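# Lift ring off stake, lay it flat in blue tray

## Task

Remove the ring from the stake and set it down so it rests flat on the bottom of the blue tray.

## Robot and tools

Robot: two arms, left_arm and right_arm, on opposite sides of the table, each with a parallel two-finger gripper. left_arm's base is at (-0.039, +0.453, +0.126) m, quat_wxyz (+0.714, 0, 0, -0.700); right_arm's base is at (+0.048, -0.456, +0.122) m, quat_wxyz (+0.709, 0, 0, +0.706). Arm names do not match image sides.

Frames: the scene frame has its origin at the table centre, +z up, table top at z = +0.020 m, left_arm on the +y side. Each arm's reported hand pose, velocities, Hand target and wrist-camera pose are in that arm's own base frame. Fixed cameras and the table use the scene frame. Gripper fingers point along the gripper's +x and close along its y. end_effector_position is the midpoint between the fingers, 3 to 4 cm behind the tips; only the final 1.5 cm of each inner finger face is flat.

The 14-number row (used by execute_actions and move): one flat list covering both arms, always 14 numbers even if one arm stays still. Order: left_arm dx, dy, dz, rx, ry, rz, opening, then right_arm dx, dy, dz, rx, ry, rz, opening. All in [-1, 1]. dx..rz are offsets, not poses: measured from that arm's Hand target as it stood when the action or move began, along that arm's base axes; rotation (rx, ry, rz as one rotation vector) turns about the Hand target position. Scale: 1.0 = 0.6 m or 180 degrees. Translations longer than 1.0 are shortened along their direction. Repeating an offset moves further. Sending six zeros re-requests the current Hand target (useful when the gripper settled short, or to stop pressing, command a target back beyond the gripper). Opening is absolute, not an offset: +1 fully open (0.080 m), -1 fully closed; empty fingers meet near -0.78. A 0 there is a real command, so to leave a gripper unchanged resend its present opening. Closing fully takes about 0.6 s or more.

execute_actions(actions, cameras): actions is a list of actions; each action is a table of up to 15 rows (one per 1/30 s step) of 14 numbers; a short table repeats its last row to fill 15 steps. Every row in an action is counted from the start pose of that action. An empty actions list returns state plus all camera images. cameras: list of names, ["all"], or []; an unknown name invalidates the call.

move(target, speed, blend, opening_speed, grip_force, blocking, cameras): straight-line paths toward target, which is one 14-number row or a list of up to 15 rows; all rows are offsets from the same starting Hand targets, not chained. speed in m/s, 0.002 to 4.3, default 0.25 (turning limited to twice that in rad/s), one value or one per target. blend in metres rounds corners of a list; 0 stops at each. opening_speed: rate of opening change per second on the -1..+1 scale, at least 0.2. grip_force: newtons per finger pad, 8 to 34, one value or one per arm; it persists. blocking=false returns after about 0.5 s while the move continues. Moves last at least 0.5 s and at most 10 s, do not avoid obstacles or the other arm, and grippers can lag or overshoot speed. Avoid paths passing near an arm's own base. The result adds a move: line with the ending (done, off_target, moving, held, blocked, fault) and limits (paced = pose clipped, held = steps withheld).

wait(seconds 0 to 10, cameras): let time pass holding commands. stop(cameras): brake a running move. zoom_image(camera, region [x0, y0, x1, y1] pixels, at most 504 by 504): closer look at the newest image of cam_head_left, cam_head_right, cam_high, cam_low, cam_left_wrist or cam_right_wrist (all 896x504). finished_scene(scene): ends the current scene, irreversible; give the current scene number.

Results: per arm end_effector_position (m), end_effector_quat_wxyz, velocities, Hand target (last commanded pose after clipping), Joint positions (last value = finger opening in m), Joint torques, External joint torques (push toward larger joint value lowers it), grip_measured (same scale as opening, error up to about 2 mm, reads narrower on a squeezed part), grip_effort_n (motor effort, negative closing, not pad force), Tool commands, and MOTOR HOT, TORQUE FAULT, OVER-SPEED FAULT, OVER-TEMPERATURE FAULT lines. 'within noise' means the arm is still. Reported positions can be off a few cm.

Control notes: orientation commands are clipped to within 32 degrees of the measured one per step. Weight and friction leave the gripper low, short or tilted, especially far out; check and correct after moves. To grip, command about 0.08 below grip_measured at first contact. Joint load limits (N m): waist 17.8, shoulder 22, elbow 22, wrist pitch 5.8, wrist yaw 5.78, wrist roll 5.42; hitting one halts the arm 10 s. Joint ranges (rad): waist -3.054 to 3.054, shoulder 0.000 to 3.142, elbow 0.000 to 2.356, wrist pitch -1.571 to 1.571, wrist yaw -1.571 to 1.571, wrist roll -3.142 to 3.142.

Avoid: dropping the ring or releasing it while moving, hard impacts with the stake, tray or table, anything leaving the table, the arms or grippers touching each other, wrist-camera cables touching things, far jumps in one step, and holding stretched or pushing poses that heat motors. Loose objects may occasionally be nudged. The ring must stay flat in the tray after the robot lets go.

Each tool is called as name([rows], argument=value, ...), one row to a line, values as JSON.

## Session

execute_actions(actions=[], cameras=["all"])

Scene clock: 0.00 s.
left_arm: end_effector_position=(+0.3501, +0.0041, +0.1421) grip_measured=+1.000 grip_effort_n=n/a end_effector_quat_wxyz=(+0.911, -0.193, +0.144, +0.334) | right_arm: end_effector_position=(+0.2285, +0.2154, +0.0280) grip_measured=+1.000 grip_effort_n=n/a end_effector_quat_wxyz=(+0.778, +0.002, +0.264, +0.570)
Joint positions: left_arm=[-0.319 1.409 0.662 0.106 -0.857 -0.795 0.08] | right_arm=[0.393 1.736 0.315 0.768 -0.833 -0.174 0.08]
Joint velocities: within noise
Joint torques (N m): no reading
External joint torques (N m): no reading
Heat: left arm: hottest wrist roll 33 °C (+0.0 °C/min); right arm: hottest wrist pitch 33 °C (+0.0 °C/min).
Hand target: left_arm +0.3507, +0.0041, +0.1443; +0.911, -0.195, +0.141, +0.334 | right_arm +0.2286, +0.2155, +0.0283; +0.778, +0.002, +0.264, +0.571
Tool commands: left_gripper/opening=+1.0 right_gripper/opening=+1.0

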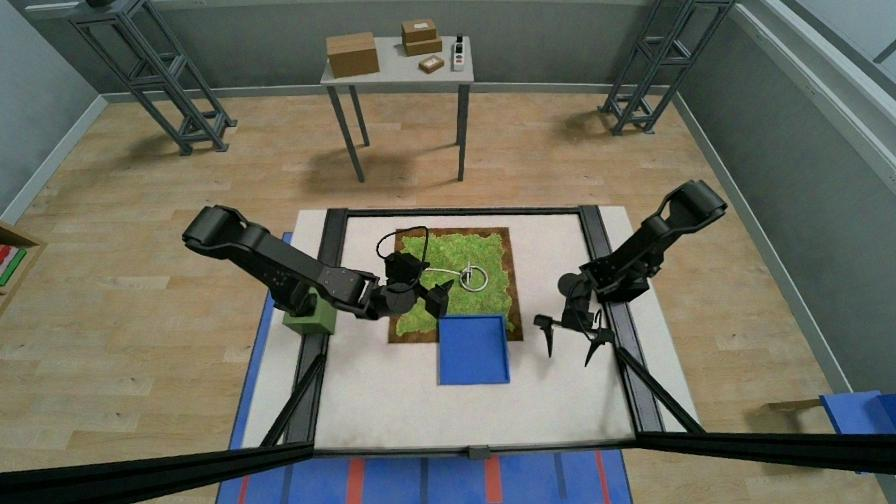

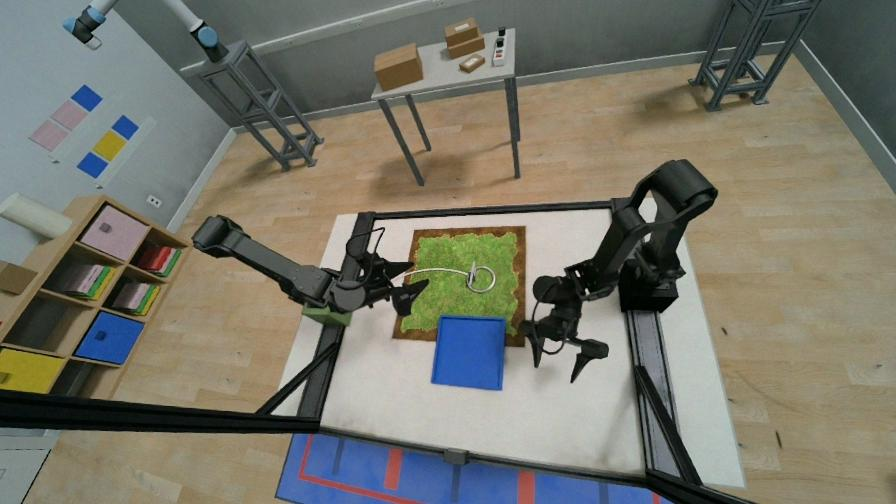

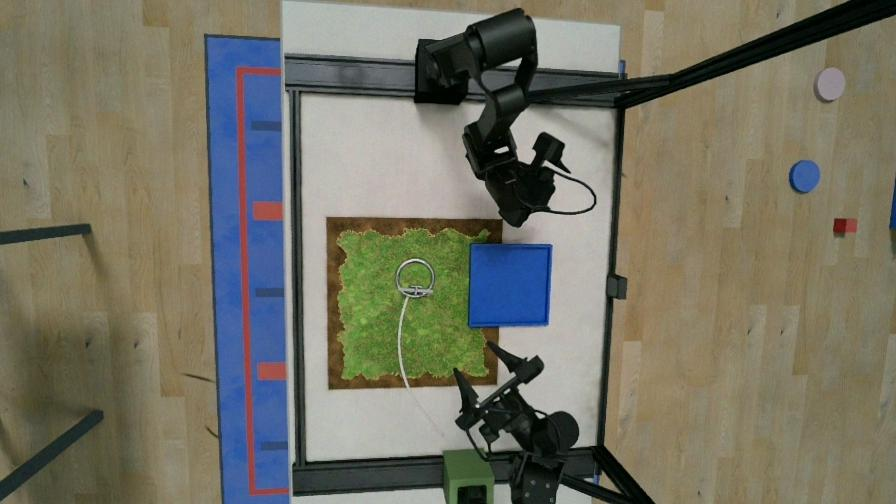

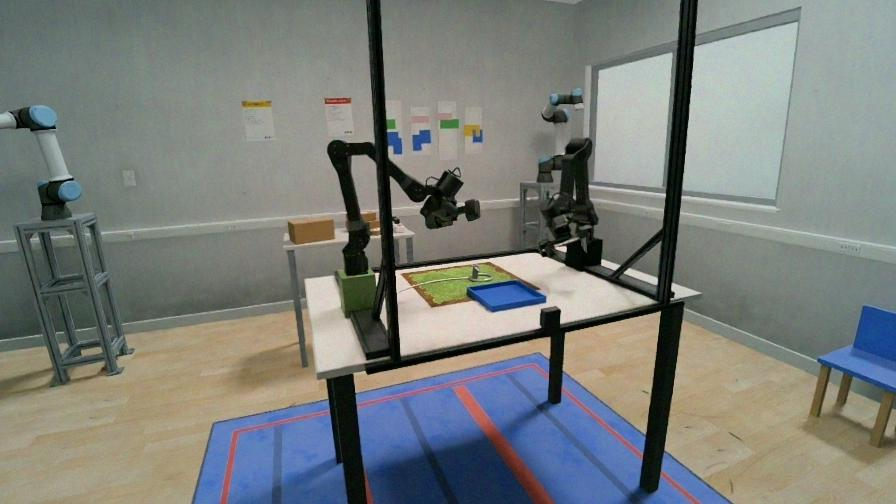

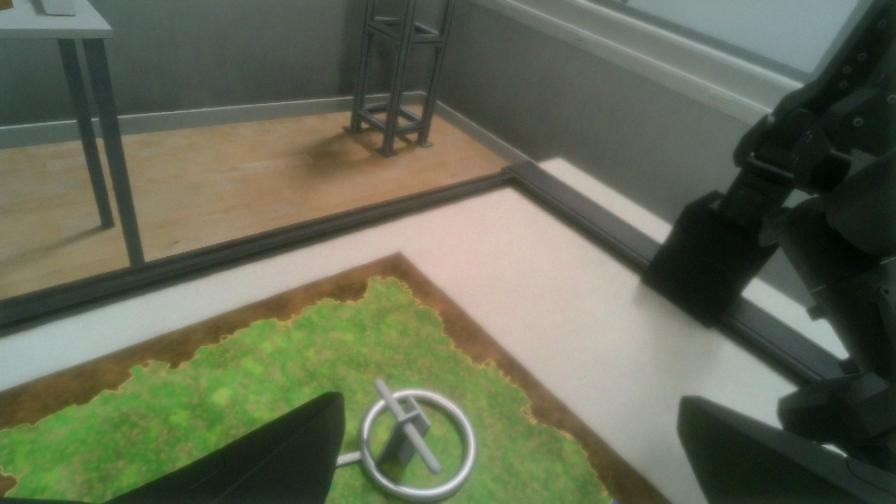

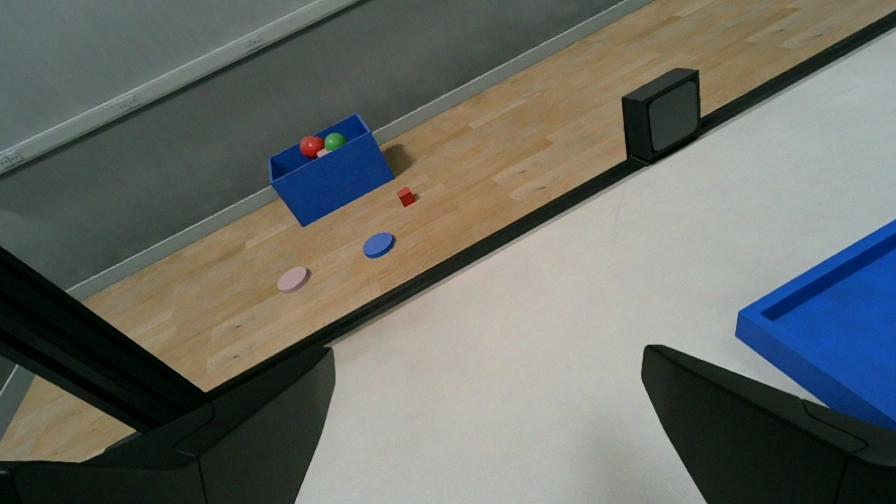

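zoom_image(camera="cam_left_wrist", region=[320, 360, 500, 504])

zoom_image(camera="cam_high", region=[370, 240, 570, 340])

zoom_image(camera="cam_head_right", region=[400, 220, 560, 320])

zoom_image(camera="cam_head_left", region=[400, 220, 560, 320])

zoom_image(camera="cam_low", region=[390, 230, 570, 330])

Scaled by 2.800 from the camera's 896x504 image, which has a finer 1280x720 frame.

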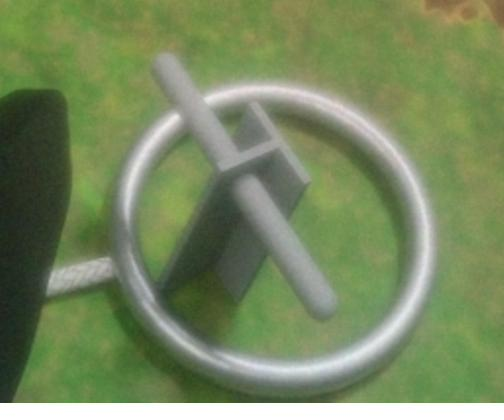

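Scaled by 2.520 from the camera's 896x504 image, which has a finer 1280x720 frame.

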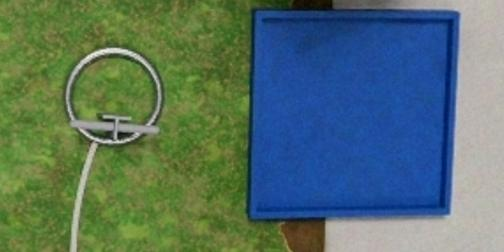

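Scaled by 3.150 from the camera's 896x504 image, which has a finer 1280x720 frame.

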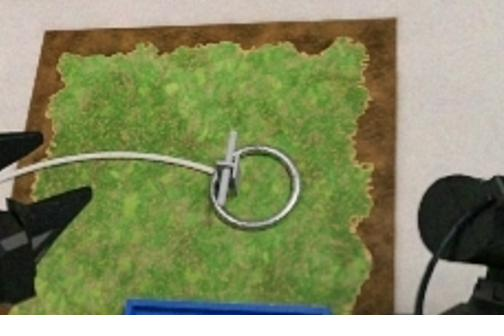

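Scaled by 3.150 from the camera's 896x504 image, which has a finer 1280x720 frame.

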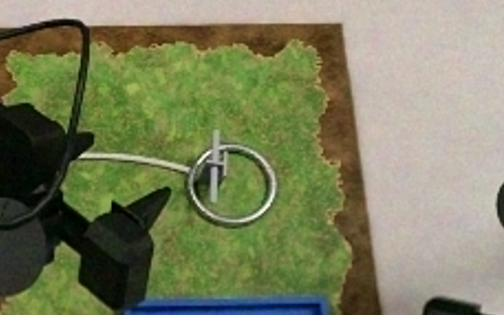

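Scaled by 2.800 from the camera's 896x504 image, which has a finer 1280x720 frame.

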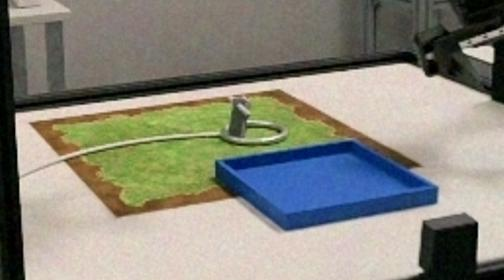

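move(target=[0,0,0,0,0,0,1, 0.2607,-0.4425,0.0362,-0.3704,-0.0201,0.1612,1], speed=0.3, cameras=["all"])

Scene clock: 395.03 s.
left_arm: end_effector_position=(+0.3501, +0.0041, +0.1421) grip_measured=+1.000 grip_effort_n=-1.2 end_effector_quat_wxyz=(+0.911, -0.193, +0.144, +0.334) | right_arm: end_effector_position=(+0.3837, -0.0490, +0.0530) grip_measured=+1.000 grip_effort_n=1.2 end_effector_quat_wxyz=(+0.505, -0.499, +0.499, +0.497)
Joint positions: left_arm=[-0.319 1.409 0.662 0.106 -0.857 -0.795 0.08] | right_arm=[-0.129 2.05 1.543 -1.056 -0.005 -1.692 0.08]
Joint torques (N m): left_arm=[-0.03 -4.72 5.31 1.26 -0.41 0.02] | right_arm=[-0.08 -7 7.06 0.02 0.07 -0.25]
External joint torques (N m): left_arm=[-0.04 -0.06 -0.49 -0.03 -0.12 0.01] | right_arm=[-0.09 2.18 1.46 -0.29 0.14 -0.25]
Heat: left arm: hottest elbow 40 °C (+1.0 °C/min); right arm: hottest wrist pitch 40 °C (+0.0 °C/min).
Hand target: left_arm +0.3507, +0.0041, +0.1443; +0.911, -0.195, +0.141, +0.334 | right_arm +0.3851, -0.0499, +0.0501; +0.500, -0.500, +0.500, +0.500
Off the commanded pose: left_arm 0.002 m, 0 deg | right_arm 0.003 m, 1 deg.
move: done
camera_calibration:
cam_right_wrist: T_world_to_cam=[[0.999544, -0.0270432, 0.0134258, -0.374489], [-0.0296821, -0.961568, 0.272958, -0.0130719], [0.00552821, -0.273232, -0.961932, 0.113627], [0, 0, 0, 1]] pos_world=[0.373302, 0.00834949, 0.117897]

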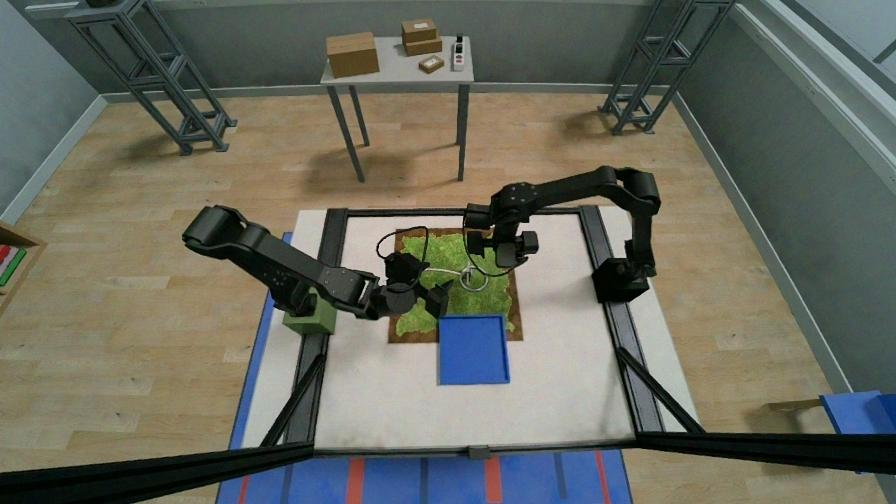

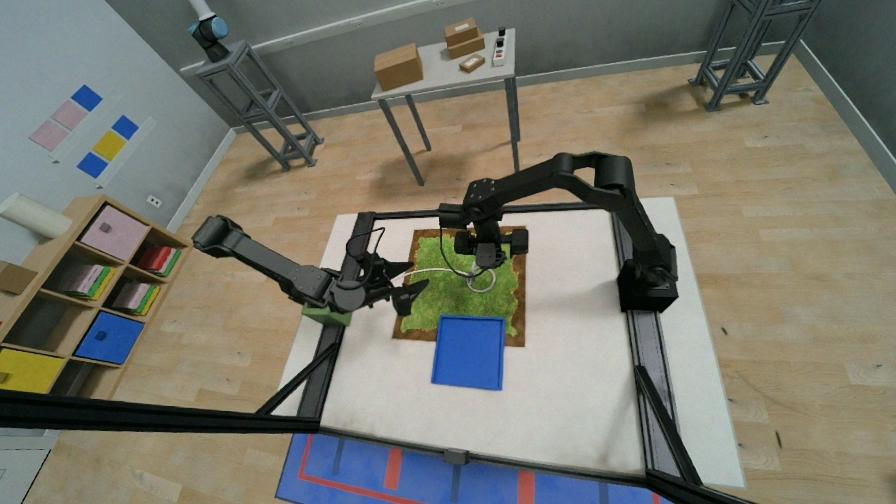

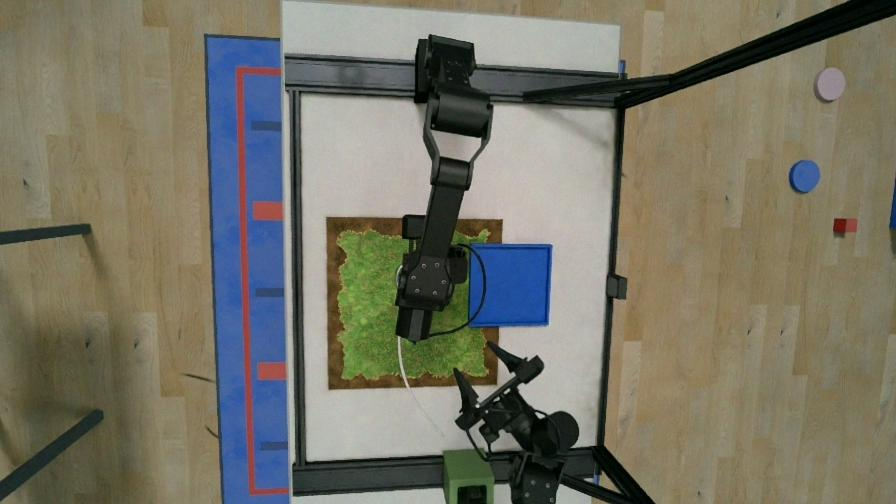

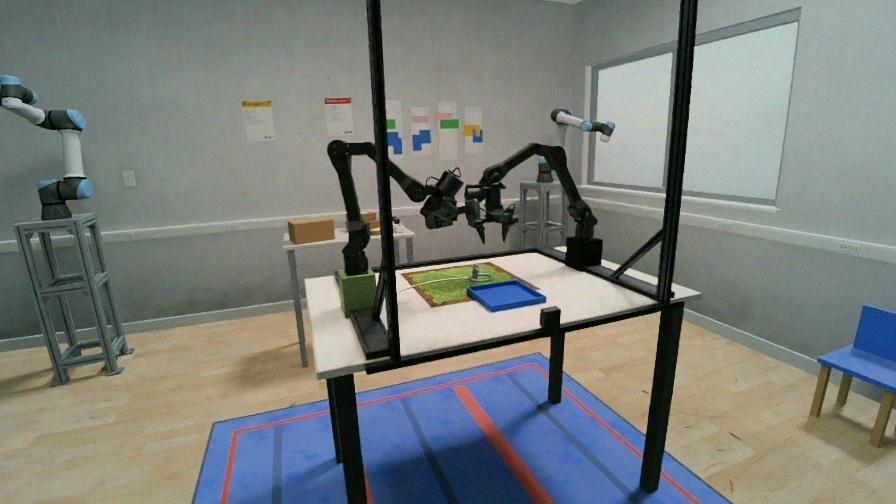

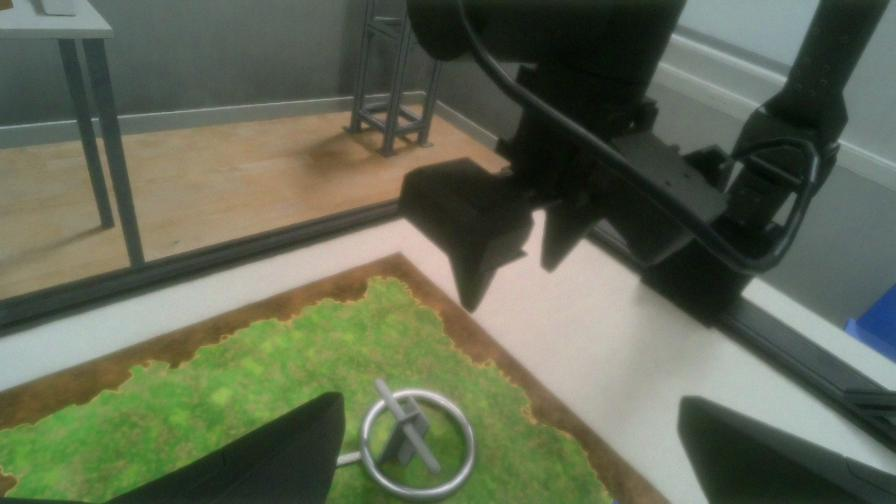

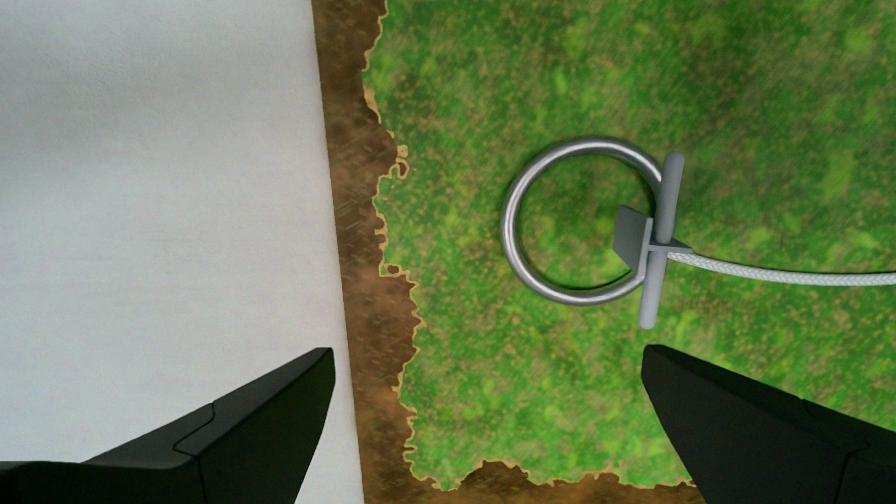

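zoom_image(camera="cam_right_wrist", region=[480, 110, 720, 350])

zoom_image(camera="cam_right_wrist", region=[200, 60, 700, 504])

Scaled by 2.100 from the camera's 896x504 image, which has a finer 1280x720 frame.

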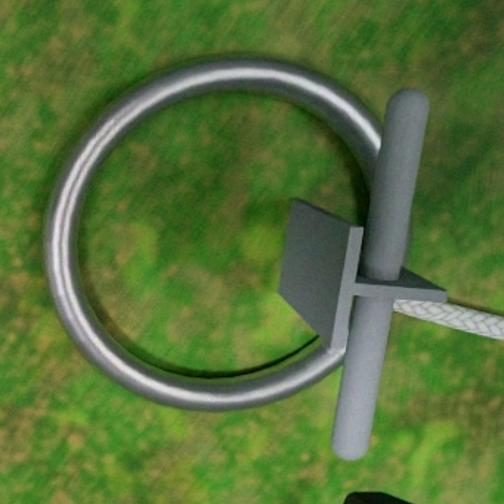

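Scaled by 1.008 from the camera's 896x504 image, which has a finer 1280x720 frame.

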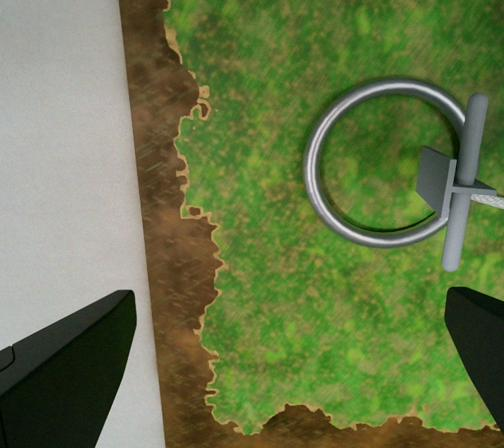

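zoom_image(camera="cam_left_wrist", region=[330, 420, 420, 490])

zoom_image(camera="cam_low", region=[440, 250, 520, 300])

zoom_image(camera="cam_right_wrist", region=[600, 170, 900, 340])

Scaled by 5.600 from the camera's 896x504 image, which has a finer 1280x720 frame.

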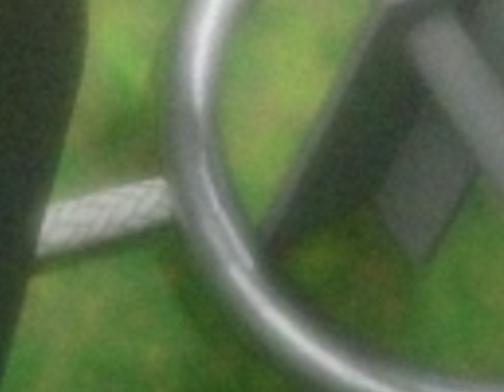

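Scaled by 6.300 from the camera's 896x504 image, which has a finer 1280x720 frame.

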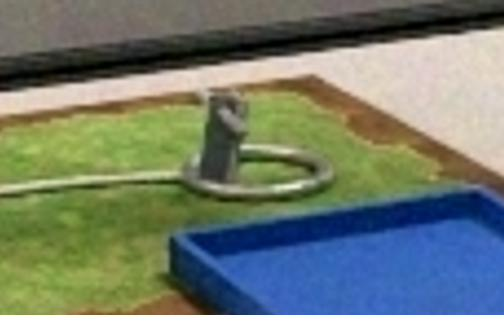

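Invalid region (600, 170, 900, 340): it reaches outside that camera's 896x504 image.

move(target=[0,0,0,0,0,0,1, 0.0337,0.0202,-0.0835,0,0,0,-0.3], speed=0.15, cameras=["cam_right_wrist","cam_left_wrist","cam_low"])

Scene clock: 611.87 s.
left_arm: end_effector_position=(+0.3501, +0.0041, +0.1421) grip_measured=+1.000 grip_effort_n=-1.2 end_effector_quat_wxyz=(+0.911, -0.193, +0.144, +0.334) | right_arm: end_effector_position=(+0.4036, -0.0374, +0.0030) grip_measured=-0.296 grip_effort_n=-16.0 end_effector_quat_wxyz=(+0.501, -0.501, +0.497, +0.501)
Joint positions: left_arm=[-0.319 1.409 0.662 0.106 -0.857 -0.795 0.08] | right_arm=[-0.094 2.185 1.546 -0.928 -0.004 -1.669 0.022]
Joint torques (N m): left_arm=[0.01 -4.65 5.28 1.25 -0.39 0.02] | right_arm=[-0.03 -7.77 6.63 0.32 0.06 0.14]
External joint torques (N m): left_arm=[0.03 0 -0.58 -0.05 -0.11 0] | right_arm=[-0.03 1.9 1.38 0.05 0.11 0.14]
Heat: left arm: hottest elbow 41 °C (+0.0 °C/min); right arm: hottest wrist pitch 33 °C (-1.0 °C/min).
Hand target: left_arm +0.3507, +0.0041, +0.1443; +0.911, -0.195, +0.141, +0.334 | right_arm +0.4053, -0.0380, +0.0000; +0.500, -0.500, +0.500, +0.500
Off the commanded pose: left_arm 0.002 m, 0 deg | right_arm 0.003 m, 0 deg.
move: done
camera_calibration:
cam_right_wrist: T_world_to_cam=[[0.999852, -0.0148735, 0.00864852, -0.392934], [-0.0166725, -0.961705, 0.273578, 0.0070401], [0.00424826, -0.273682, -0.961811, 0.0690703], [0, 0, 0, 1]] pos_world=[0.3927, 0.0198295, 0.0679048]
Images, in order (width x height): cam_low 896x504, cam_left_wrist 896x504, cam_right_wrist 896x504.

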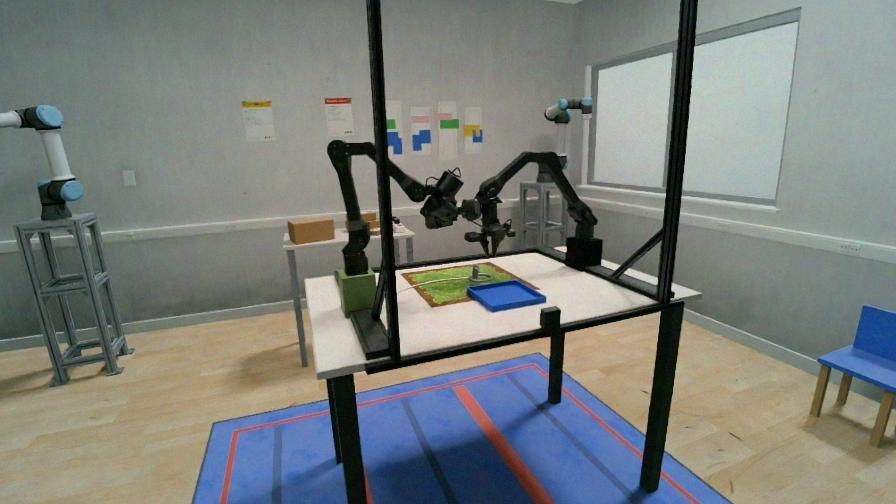

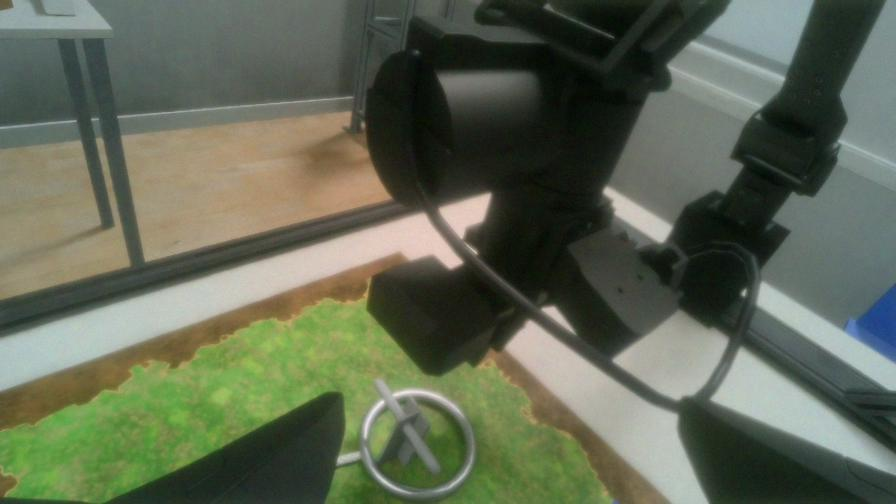

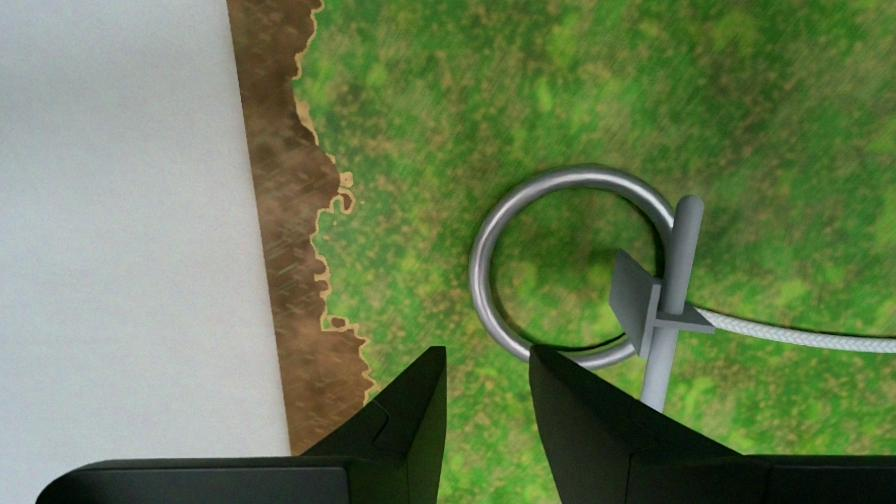

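zoom_image(camera="cam_right_wrist", region=[450, 150, 730, 430])

zoom_image(camera="cam_low", region=[440, 190, 560, 310])

Scaled by 1.800 from the camera's 896x504 image, which has a finer 1280x720 frame.

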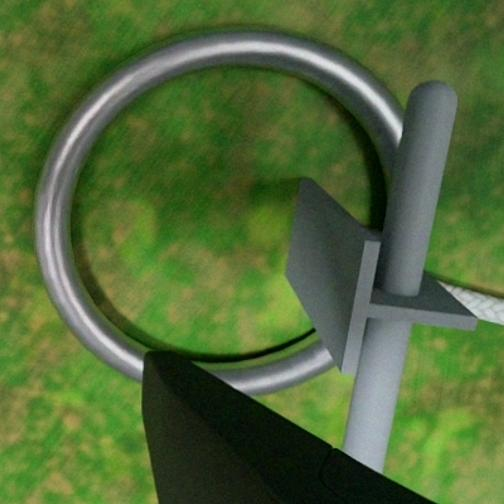

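Scaled by 4.200 from the camera's 896x504 image, which has a finer 1280x720 frame.

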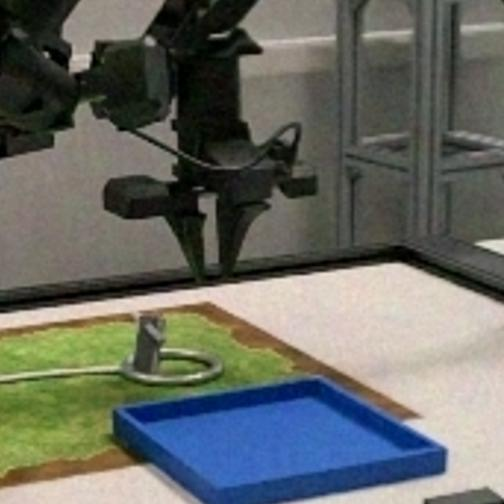

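move(target=[0,0,0,0,0,0,1, 0.0025,0,-0.0717,0,0,0,-0.4], speed=0.1, cameras=["cam_right_wrist","cam_left_wrist","cam_low"])

zoom_image(camera="cam_right_wrist", region=[420, 220, 790, 500])

zoom_image(camera="cam_low", region=[440, 190, 560, 310])

zoom_image(camera="cam_left_wrist", region=[320, 250, 600, 504])

Scene clock: 799.27 s.
left_arm: end_effector_position=(+0.3501, +0.0041, +0.1421) grip_measured=+1.000 grip_effort_n=-0.7 end_effector_quat_wxyz=(+0.911, -0.193, +0.144, +0.334) | right_arm: end_effector_position=(+0.4102, -0.0380, -0.0364) grip_measured=-0.397 grip_effort_n=-15.6 end_effector_quat_wxyz=(+0.504, -0.505, +0.494, +0.497)
Joint positions: left_arm=[-0.319 1.409 0.662 0.106 -0.857 -0.795 0.08] | right_arm=[-0.094 2.265 1.508 -0.796 -0.004 -1.669 0.017]
Joint torques (N m): left_arm=[-0.03 -4.7 5.37 1.28 -0.38 0.03] | right_arm=[0.04 -8.02 4.53 0.35 0.06 0.15]
External joint torques (N m): left_arm=[-0.03 -0.1 -0.4 0 -0.09 0.02] | right_arm=[0.06 1.96 -0.51 0.04 0.11 0.15]
Heat: left arm: hottest elbow 42 °C (+0.0 °C/min); right arm: hottest shoulder 35 °C (+0.0 °C/min).
Hand target: left_arm +0.3507, +0.0041, +0.1443; +0.911, -0.195, +0.141, +0.334 | right_arm +0.4067, -0.0379, -0.0430; +0.500, -0.500, +0.500, +0.500
Off the commanded pose: left_arm 0.002 m, 0 deg | right_arm 0.007 m, 1 deg.
move: done
camera_calibration:
cam_right_wrist: T_world_to_cam=[[0.999616, -0.0152099, 0.0231813, -0.398724], [-0.0209956, -0.961326, 0.27461, 0.0191815], [0.018108, -0.274991, -0.961276, 0.0252857], [0, 0, 0, 1]] pos_world=[0.398516, 0.0193285, 0.0282821]
Images, in order (width x height): cam_low 896x504, cam_left_wrist 896x504, cam_right_wrist 896x504.

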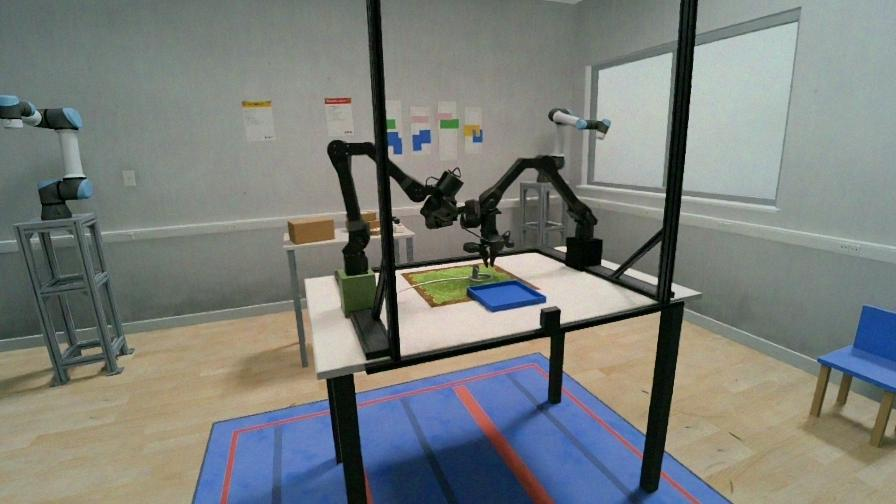

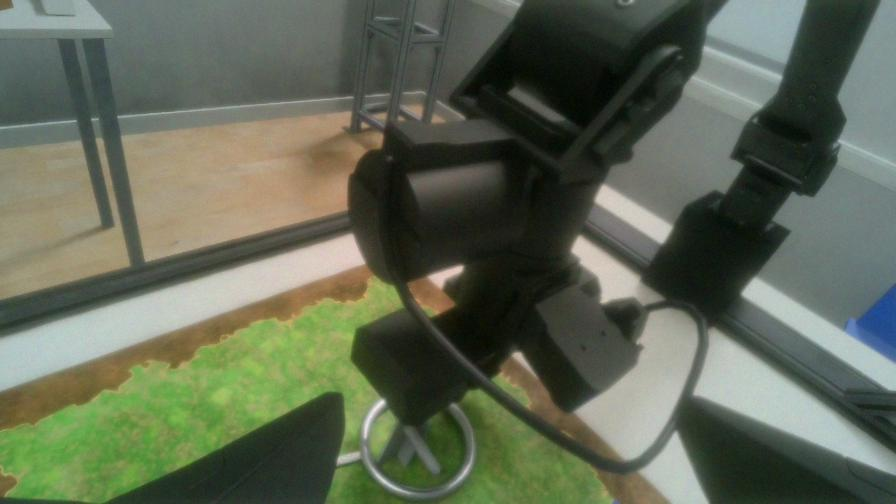

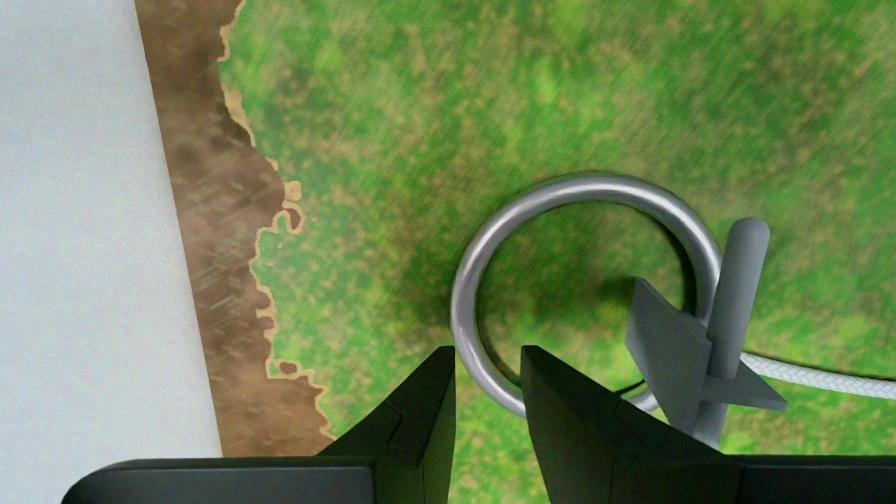

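Scaled by 1.362 from the camera's 896x504 image, which has a finer 1280x720 frame.

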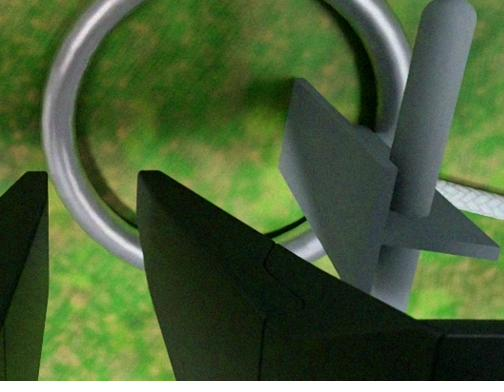

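Scaled by 4.200 from the camera's 896x504 image, which has a finer 1280x720 frame.

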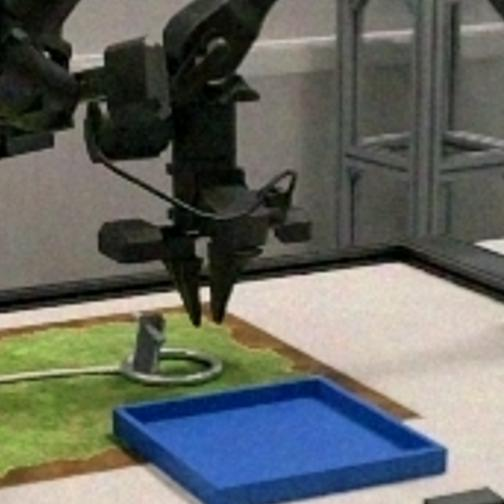

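Scaled by 1.800 from the camera's 896x504 image, which has a finer 1280x720 frame.

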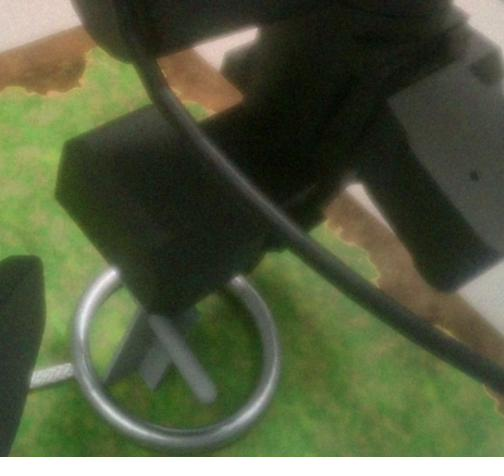

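move(target=[0,0,0,0,0,0,1, -0.0075,0,-0.03,0,0,0,-0.4], speed=0.05, cameras=["cam_right_wrist","cam_low"])

zoom_image(camera="cam_right_wrist", region=[400, 200, 760, 470])

zoom_image(camera="cam_low", region=[440, 220, 540, 300])

Scene clock: 834.87 s.
left_arm: end_effector_position=(+0.3501, +0.0041, +0.1421) grip_measured=+1.000 grip_effort_n=-0.7 end_effector_quat_wxyz=(+0.911, -0.193, +0.144, +0.334) | right_arm: end_effector_position=(+0.4068, -0.0377, -0.0538) grip_measured=-0.397 grip_effort_n=-16.0 end_effector_quat_wxyz=(+0.505, -0.506, +0.493, +0.496)
Joint positions: left_arm=[-0.319 1.409 0.662 0.106 -0.857 -0.795 0.08] | right_arm=[-0.094 2.287 1.466 -0.729 -0.004 -1.669 0.017]
Joint torques (N m): left_arm=[-0.08 -4.69 5.37 1.25 -0.4 0.02] | right_arm=[-0.06 -7.77 4.17 0.36 0.06 0.12]
External joint torques (N m): left_arm=[-0.07 -0.03 -0.47 -0.04 -0.11 0.01] | right_arm=[-0.06 2.16 -0.68 0.05 0.12 0.12]
Heat: left arm: hottest elbow 42 °C (+0.0 °C/min); right arm: hottest shoulder 38 °C (+3.0 °C/min).
Hand target: left_arm +0.3507, +0.0041, +0.1443; +0.911, -0.195, +0.141, +0.334 | right_arm +0.4023, -0.0379, -0.0610; +0.500, -0.500, +0.500, +0.500
Off the commanded pose: left_arm 0.002 m, 0 deg | right_arm 0.009 m, 1 deg.
move: off_target (right_arm)
camera_calibration:
cam_right_wrist: T_world_to_cam=[[0.999552, -0.0152139, 0.02578, -0.394721], [-0.0217177, -0.961268, 0.27476, 0.0244834], [0.0206013, -0.275196, -0.961167, 0.0076253], [0, 0, 0, 1]] pos_world=[0.394919, 0.0196283, 0.010778]
Images, in order (width x height): cam_low 896x504, cam_right_wrist 896x504.

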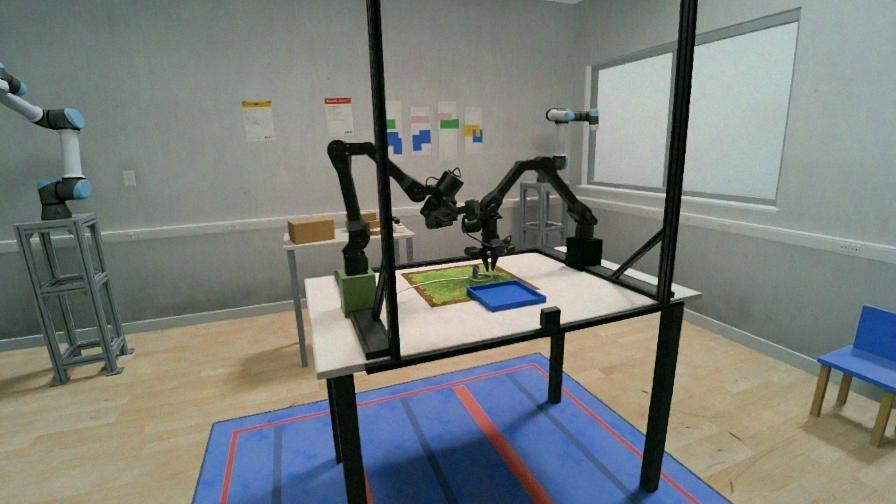

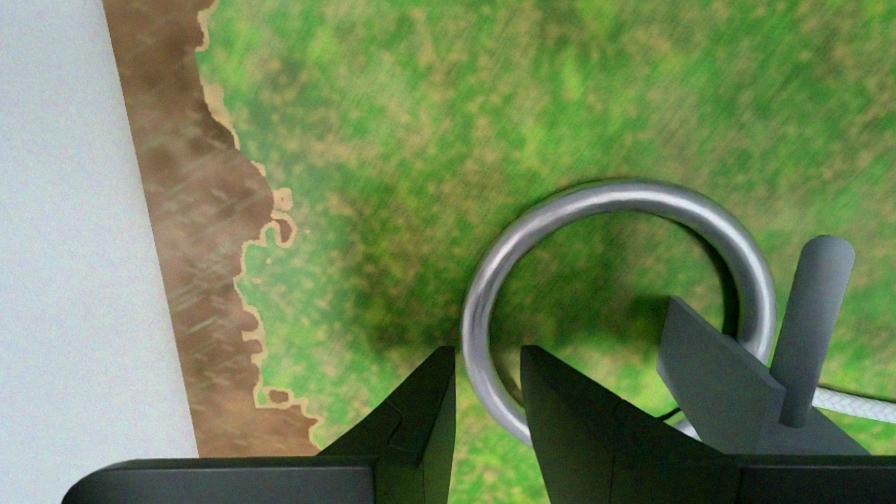

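Scaled by 1.400 from the camera's 896x504 image, which has a finer 1280x720 frame.

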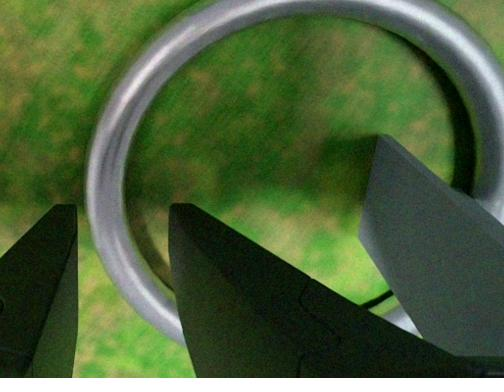

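Scaled by 5.040 from the camera's 896x504 image, which has a finer 1280x720 frame.

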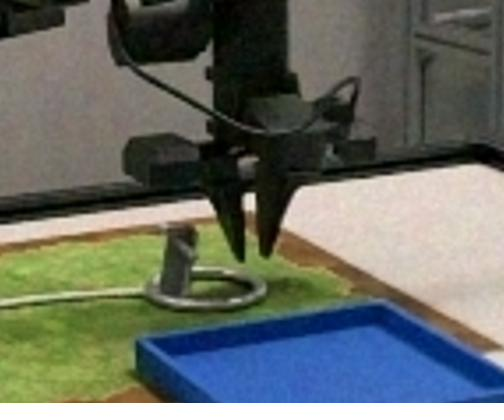

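move(target=[0,0,0,0,0,0,1, -0.0042,0,-0.02,0,0,0,-0.4], speed=0.04, cameras=["cam_right_wrist","cam_low"])

zoom_image(camera="cam_right_wrist", region=[400, 200, 760, 470])

zoom_image(camera="cam_low", region=[440, 220, 540, 300])

Scene clock: 867.97 s.
left_arm: end_effector_position=(+0.3501, +0.0041, +0.1421) grip_measured=+1.000 grip_effort_n=-0.7 end_effector_quat_wxyz=(+0.911, -0.193, +0.144, +0.334) | right_arm: end_effector_position=(+0.4046, -0.0375, -0.0657) grip_measured=-0.397 grip_effort_n=-15.6 end_effector_quat_wxyz=(+0.505, -0.506, +0.493, +0.496)
Joint positions: left_arm=[-0.319 1.409 0.662 0.106 -0.857 -0.795 0.08] | right_arm=[-0.094 2.305 1.442 -0.687 -0.004 -1.669 0.017]
Joint torques (N m): left_arm=[-0.01 -4.64 5.31 1.27 -0.39 0.02] | right_arm=[-0.12 -7.71 4.06 0.38 0.06 0.1]
External joint torques (N m): left_arm=[-0.02 -0.1 -0.43 0 -0.1 0] | right_arm=[-0.12 2.21 -0.69 0.06 0.12 0.1]
Heat: left arm: hottest elbow 43 °C (+1.0 °C/min); right arm: hottest shoulder 37 °C (+1.0 °C/min).
Hand target: left_arm +0.3507, +0.0041, +0.1443; +0.911, -0.195, +0.141, +0.334 | right_arm +0.3998, -0.0379, -0.0729; +0.500, -0.500, +0.500, +0.500
Off the commanded pose: left_arm 0.002 m, 0 deg | right_arm 0.009 m, 1 deg.
move: off_target (right_arm)
camera_calibration:
cam_right_wrist: T_world_to_cam=[[0.999541, -0.0152037, 0.0261919, -0.392111], [-0.0218211, -0.961268, 0.27475, 0.0279086], [0.0210003, -0.275195, -0.961159, -0.00377135], [0, 0, 0, 1]] pos_world=[0.392619, 0.0198283, -0.00102261]
Images, in order (width x height): cam_low 896x504, cam_right_wrist 896x504.

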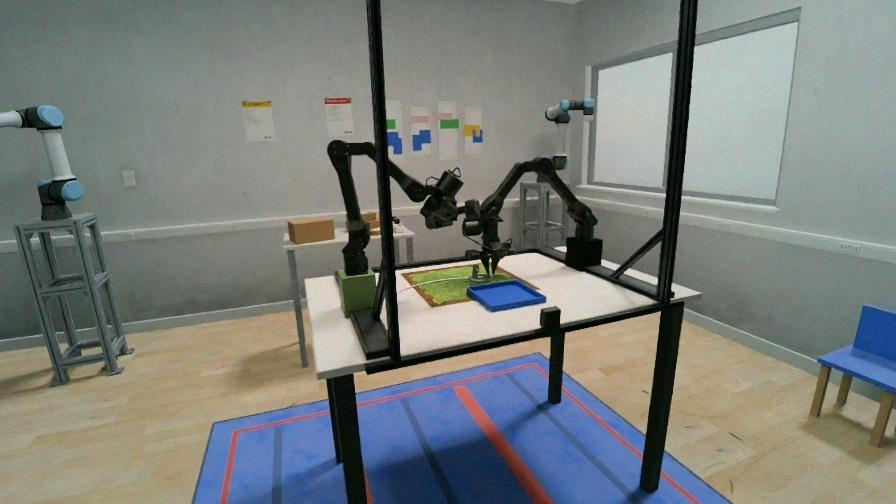

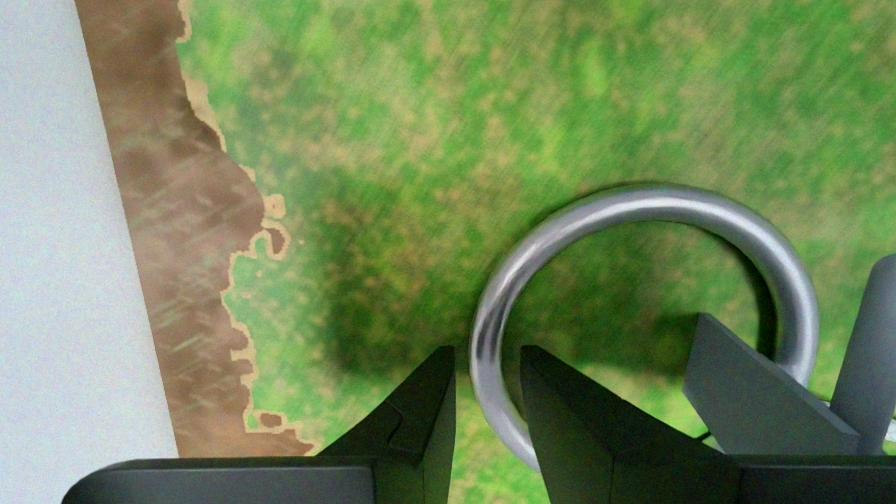

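Scaled by 1.400 from the camera's 896x504 image, which has a finer 1280x720 frame.

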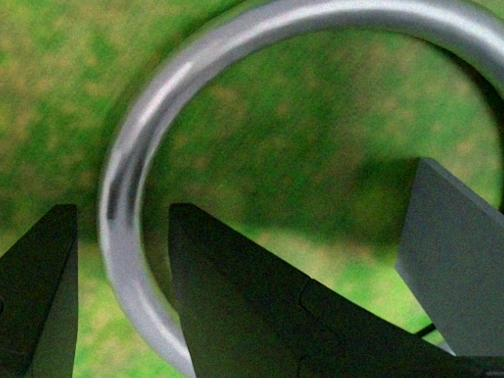

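Scaled by 5.040 from the camera's 896x504 image, which has a finer 1280x720 frame.

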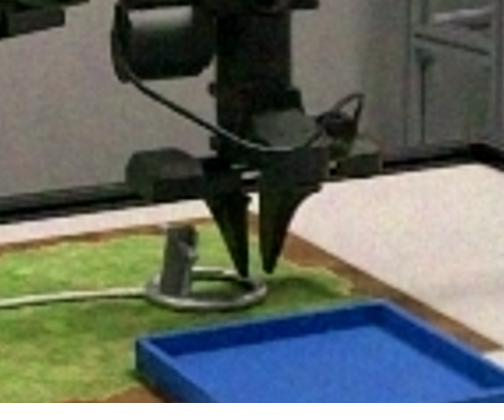

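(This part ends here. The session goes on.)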